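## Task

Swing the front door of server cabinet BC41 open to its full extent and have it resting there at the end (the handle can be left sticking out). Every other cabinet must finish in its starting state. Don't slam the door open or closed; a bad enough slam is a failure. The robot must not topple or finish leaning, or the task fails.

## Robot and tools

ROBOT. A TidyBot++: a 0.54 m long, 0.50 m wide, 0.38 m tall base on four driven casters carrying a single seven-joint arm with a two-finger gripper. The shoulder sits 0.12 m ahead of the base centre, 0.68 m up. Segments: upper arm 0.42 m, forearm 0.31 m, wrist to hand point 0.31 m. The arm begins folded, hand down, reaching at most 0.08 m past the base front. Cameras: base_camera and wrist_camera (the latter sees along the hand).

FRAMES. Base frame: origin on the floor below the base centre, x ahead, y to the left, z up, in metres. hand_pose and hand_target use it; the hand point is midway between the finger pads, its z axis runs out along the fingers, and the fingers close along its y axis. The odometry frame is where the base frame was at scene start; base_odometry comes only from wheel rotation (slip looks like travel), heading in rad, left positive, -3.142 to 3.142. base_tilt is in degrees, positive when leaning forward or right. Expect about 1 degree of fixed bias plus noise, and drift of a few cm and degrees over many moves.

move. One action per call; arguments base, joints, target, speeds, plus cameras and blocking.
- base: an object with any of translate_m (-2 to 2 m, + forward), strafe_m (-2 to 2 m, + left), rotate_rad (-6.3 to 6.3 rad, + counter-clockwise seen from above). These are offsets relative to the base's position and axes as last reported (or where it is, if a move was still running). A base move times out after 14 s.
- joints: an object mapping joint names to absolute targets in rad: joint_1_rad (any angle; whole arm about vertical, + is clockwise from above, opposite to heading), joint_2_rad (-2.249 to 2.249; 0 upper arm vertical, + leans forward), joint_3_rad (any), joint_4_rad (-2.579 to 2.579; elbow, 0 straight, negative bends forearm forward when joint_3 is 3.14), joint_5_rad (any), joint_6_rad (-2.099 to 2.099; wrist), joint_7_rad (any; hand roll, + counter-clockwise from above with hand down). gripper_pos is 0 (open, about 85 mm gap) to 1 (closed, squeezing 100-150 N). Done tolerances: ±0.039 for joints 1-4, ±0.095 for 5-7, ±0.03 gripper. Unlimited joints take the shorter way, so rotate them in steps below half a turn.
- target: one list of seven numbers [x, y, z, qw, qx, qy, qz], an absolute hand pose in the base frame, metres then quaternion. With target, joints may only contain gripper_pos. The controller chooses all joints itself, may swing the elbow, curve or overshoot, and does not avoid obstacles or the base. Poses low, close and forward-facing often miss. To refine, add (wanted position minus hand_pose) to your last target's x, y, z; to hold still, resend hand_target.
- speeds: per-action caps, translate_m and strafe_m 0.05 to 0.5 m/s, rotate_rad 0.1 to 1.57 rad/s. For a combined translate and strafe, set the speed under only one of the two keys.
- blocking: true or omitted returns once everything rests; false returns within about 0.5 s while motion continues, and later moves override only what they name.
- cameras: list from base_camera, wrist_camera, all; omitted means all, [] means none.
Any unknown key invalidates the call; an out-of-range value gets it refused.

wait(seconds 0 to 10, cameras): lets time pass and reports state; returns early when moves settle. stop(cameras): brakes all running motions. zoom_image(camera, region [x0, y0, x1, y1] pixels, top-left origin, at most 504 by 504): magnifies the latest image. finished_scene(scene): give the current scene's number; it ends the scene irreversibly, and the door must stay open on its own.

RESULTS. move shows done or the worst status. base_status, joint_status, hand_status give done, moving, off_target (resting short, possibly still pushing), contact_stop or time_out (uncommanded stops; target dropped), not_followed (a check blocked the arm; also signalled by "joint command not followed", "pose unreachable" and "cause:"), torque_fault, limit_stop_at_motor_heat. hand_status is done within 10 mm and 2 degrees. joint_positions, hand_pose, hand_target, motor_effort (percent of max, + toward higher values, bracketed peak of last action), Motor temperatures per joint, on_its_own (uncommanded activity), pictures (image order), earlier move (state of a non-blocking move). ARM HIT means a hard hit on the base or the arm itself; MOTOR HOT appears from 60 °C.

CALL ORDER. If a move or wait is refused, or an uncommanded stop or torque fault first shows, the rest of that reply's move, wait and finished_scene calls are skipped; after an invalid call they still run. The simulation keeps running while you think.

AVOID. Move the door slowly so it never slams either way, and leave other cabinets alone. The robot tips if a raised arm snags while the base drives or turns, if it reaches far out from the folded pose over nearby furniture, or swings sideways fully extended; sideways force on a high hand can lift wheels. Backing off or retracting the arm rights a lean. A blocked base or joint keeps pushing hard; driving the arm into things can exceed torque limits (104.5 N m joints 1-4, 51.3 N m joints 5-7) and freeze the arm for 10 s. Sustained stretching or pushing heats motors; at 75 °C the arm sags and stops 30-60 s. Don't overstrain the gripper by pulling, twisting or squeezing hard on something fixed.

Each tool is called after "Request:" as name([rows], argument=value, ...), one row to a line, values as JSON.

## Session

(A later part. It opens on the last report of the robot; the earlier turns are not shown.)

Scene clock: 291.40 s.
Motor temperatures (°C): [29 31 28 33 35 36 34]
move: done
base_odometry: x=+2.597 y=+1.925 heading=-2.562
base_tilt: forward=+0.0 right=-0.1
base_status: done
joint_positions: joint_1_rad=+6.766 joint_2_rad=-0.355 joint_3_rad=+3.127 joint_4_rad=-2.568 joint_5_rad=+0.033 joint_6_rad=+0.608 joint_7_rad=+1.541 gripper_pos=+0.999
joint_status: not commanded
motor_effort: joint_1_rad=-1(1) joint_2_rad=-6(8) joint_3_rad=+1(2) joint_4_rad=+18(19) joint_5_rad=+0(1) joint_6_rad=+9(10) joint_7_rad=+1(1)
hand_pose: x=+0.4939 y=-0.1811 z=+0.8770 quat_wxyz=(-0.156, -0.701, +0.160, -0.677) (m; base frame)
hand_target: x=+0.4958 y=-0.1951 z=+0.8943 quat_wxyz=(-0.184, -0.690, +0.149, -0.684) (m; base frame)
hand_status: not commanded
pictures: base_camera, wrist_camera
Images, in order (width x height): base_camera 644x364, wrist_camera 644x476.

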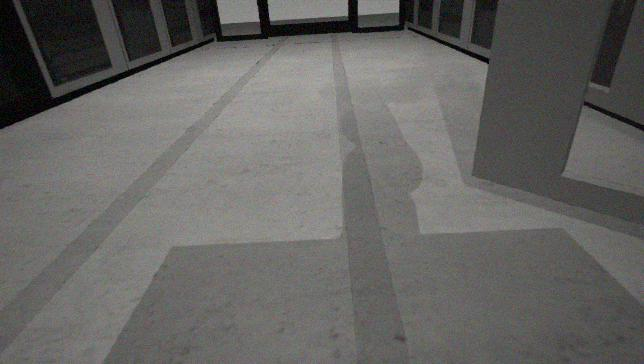

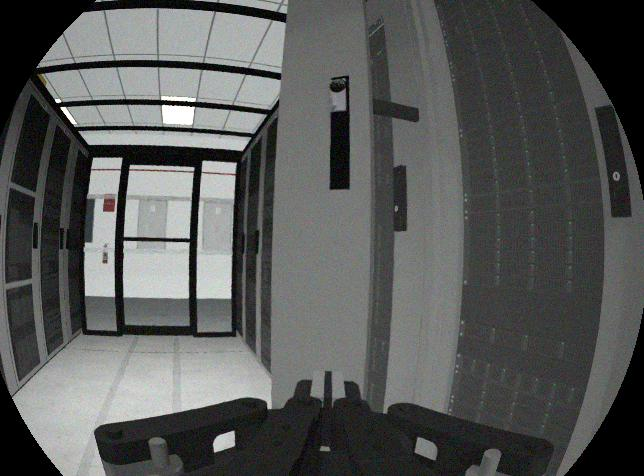

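Request:
zoom_image(camera="wrist_camera", region=[260, 20, 500, 260])

Request:
wait(seconds=1, cameras=["wrist_camera"])

Scaled by 2.100.

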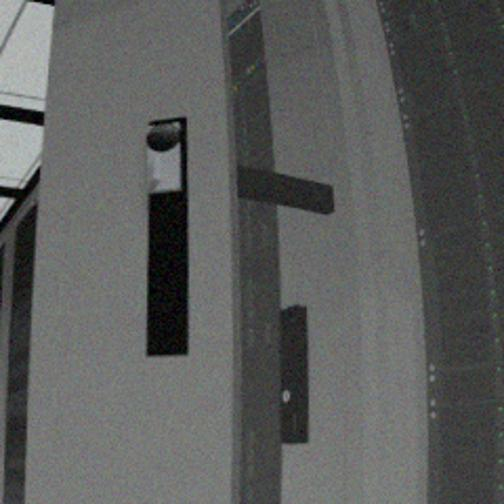

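Scene clock: 292.93 s.
Motor temperatures (°C): [29 31 28 33 35 36 34]
base_odometry: x=+2.597 y=+1.925 heading=-2.562
base_tilt: forward=+0.0 right=-0.1
base_status: done
joint_positions: joint_1_rad=+6.766 joint_2_rad=-0.355 joint_3_rad=+3.127 joint_4_rad=-2.568 joint_5_rad=+0.033 joint_6_rad=+0.608 joint_7_rad=+1.541 gripper_pos=+0.999
joint_status: not commanded
motor_effort: joint_1_rad=-1(1) joint_2_rad=-6(8) joint_3_rad=+1(2) joint_4_rad=+18(19) joint_5_rad=+0(1) joint_6_rad=+9(10) joint_7_rad=+1(1)
hand_pose: x=+0.4939 y=-0.1811 z=+0.8770 quat_wxyz=(-0.156, -0.701, +0.160, -0.677) (m; base frame)
hand_target: x=+0.4958 y=-0.1951 z=+0.8943 quat_wxyz=(-0.184, -0.690, +0.149, -0.684) (m; base frame)
hand_status: not commanded
wait: 1.00 s; at rest from the start
pictures: wrist_camera
Images, in order (width x height): wrist_camera 644x476.

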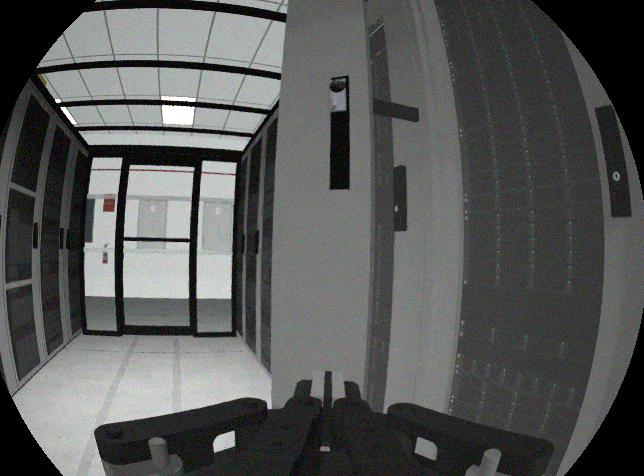

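Request:
finished_scene(scene=1)

The scene is finished: the task was done.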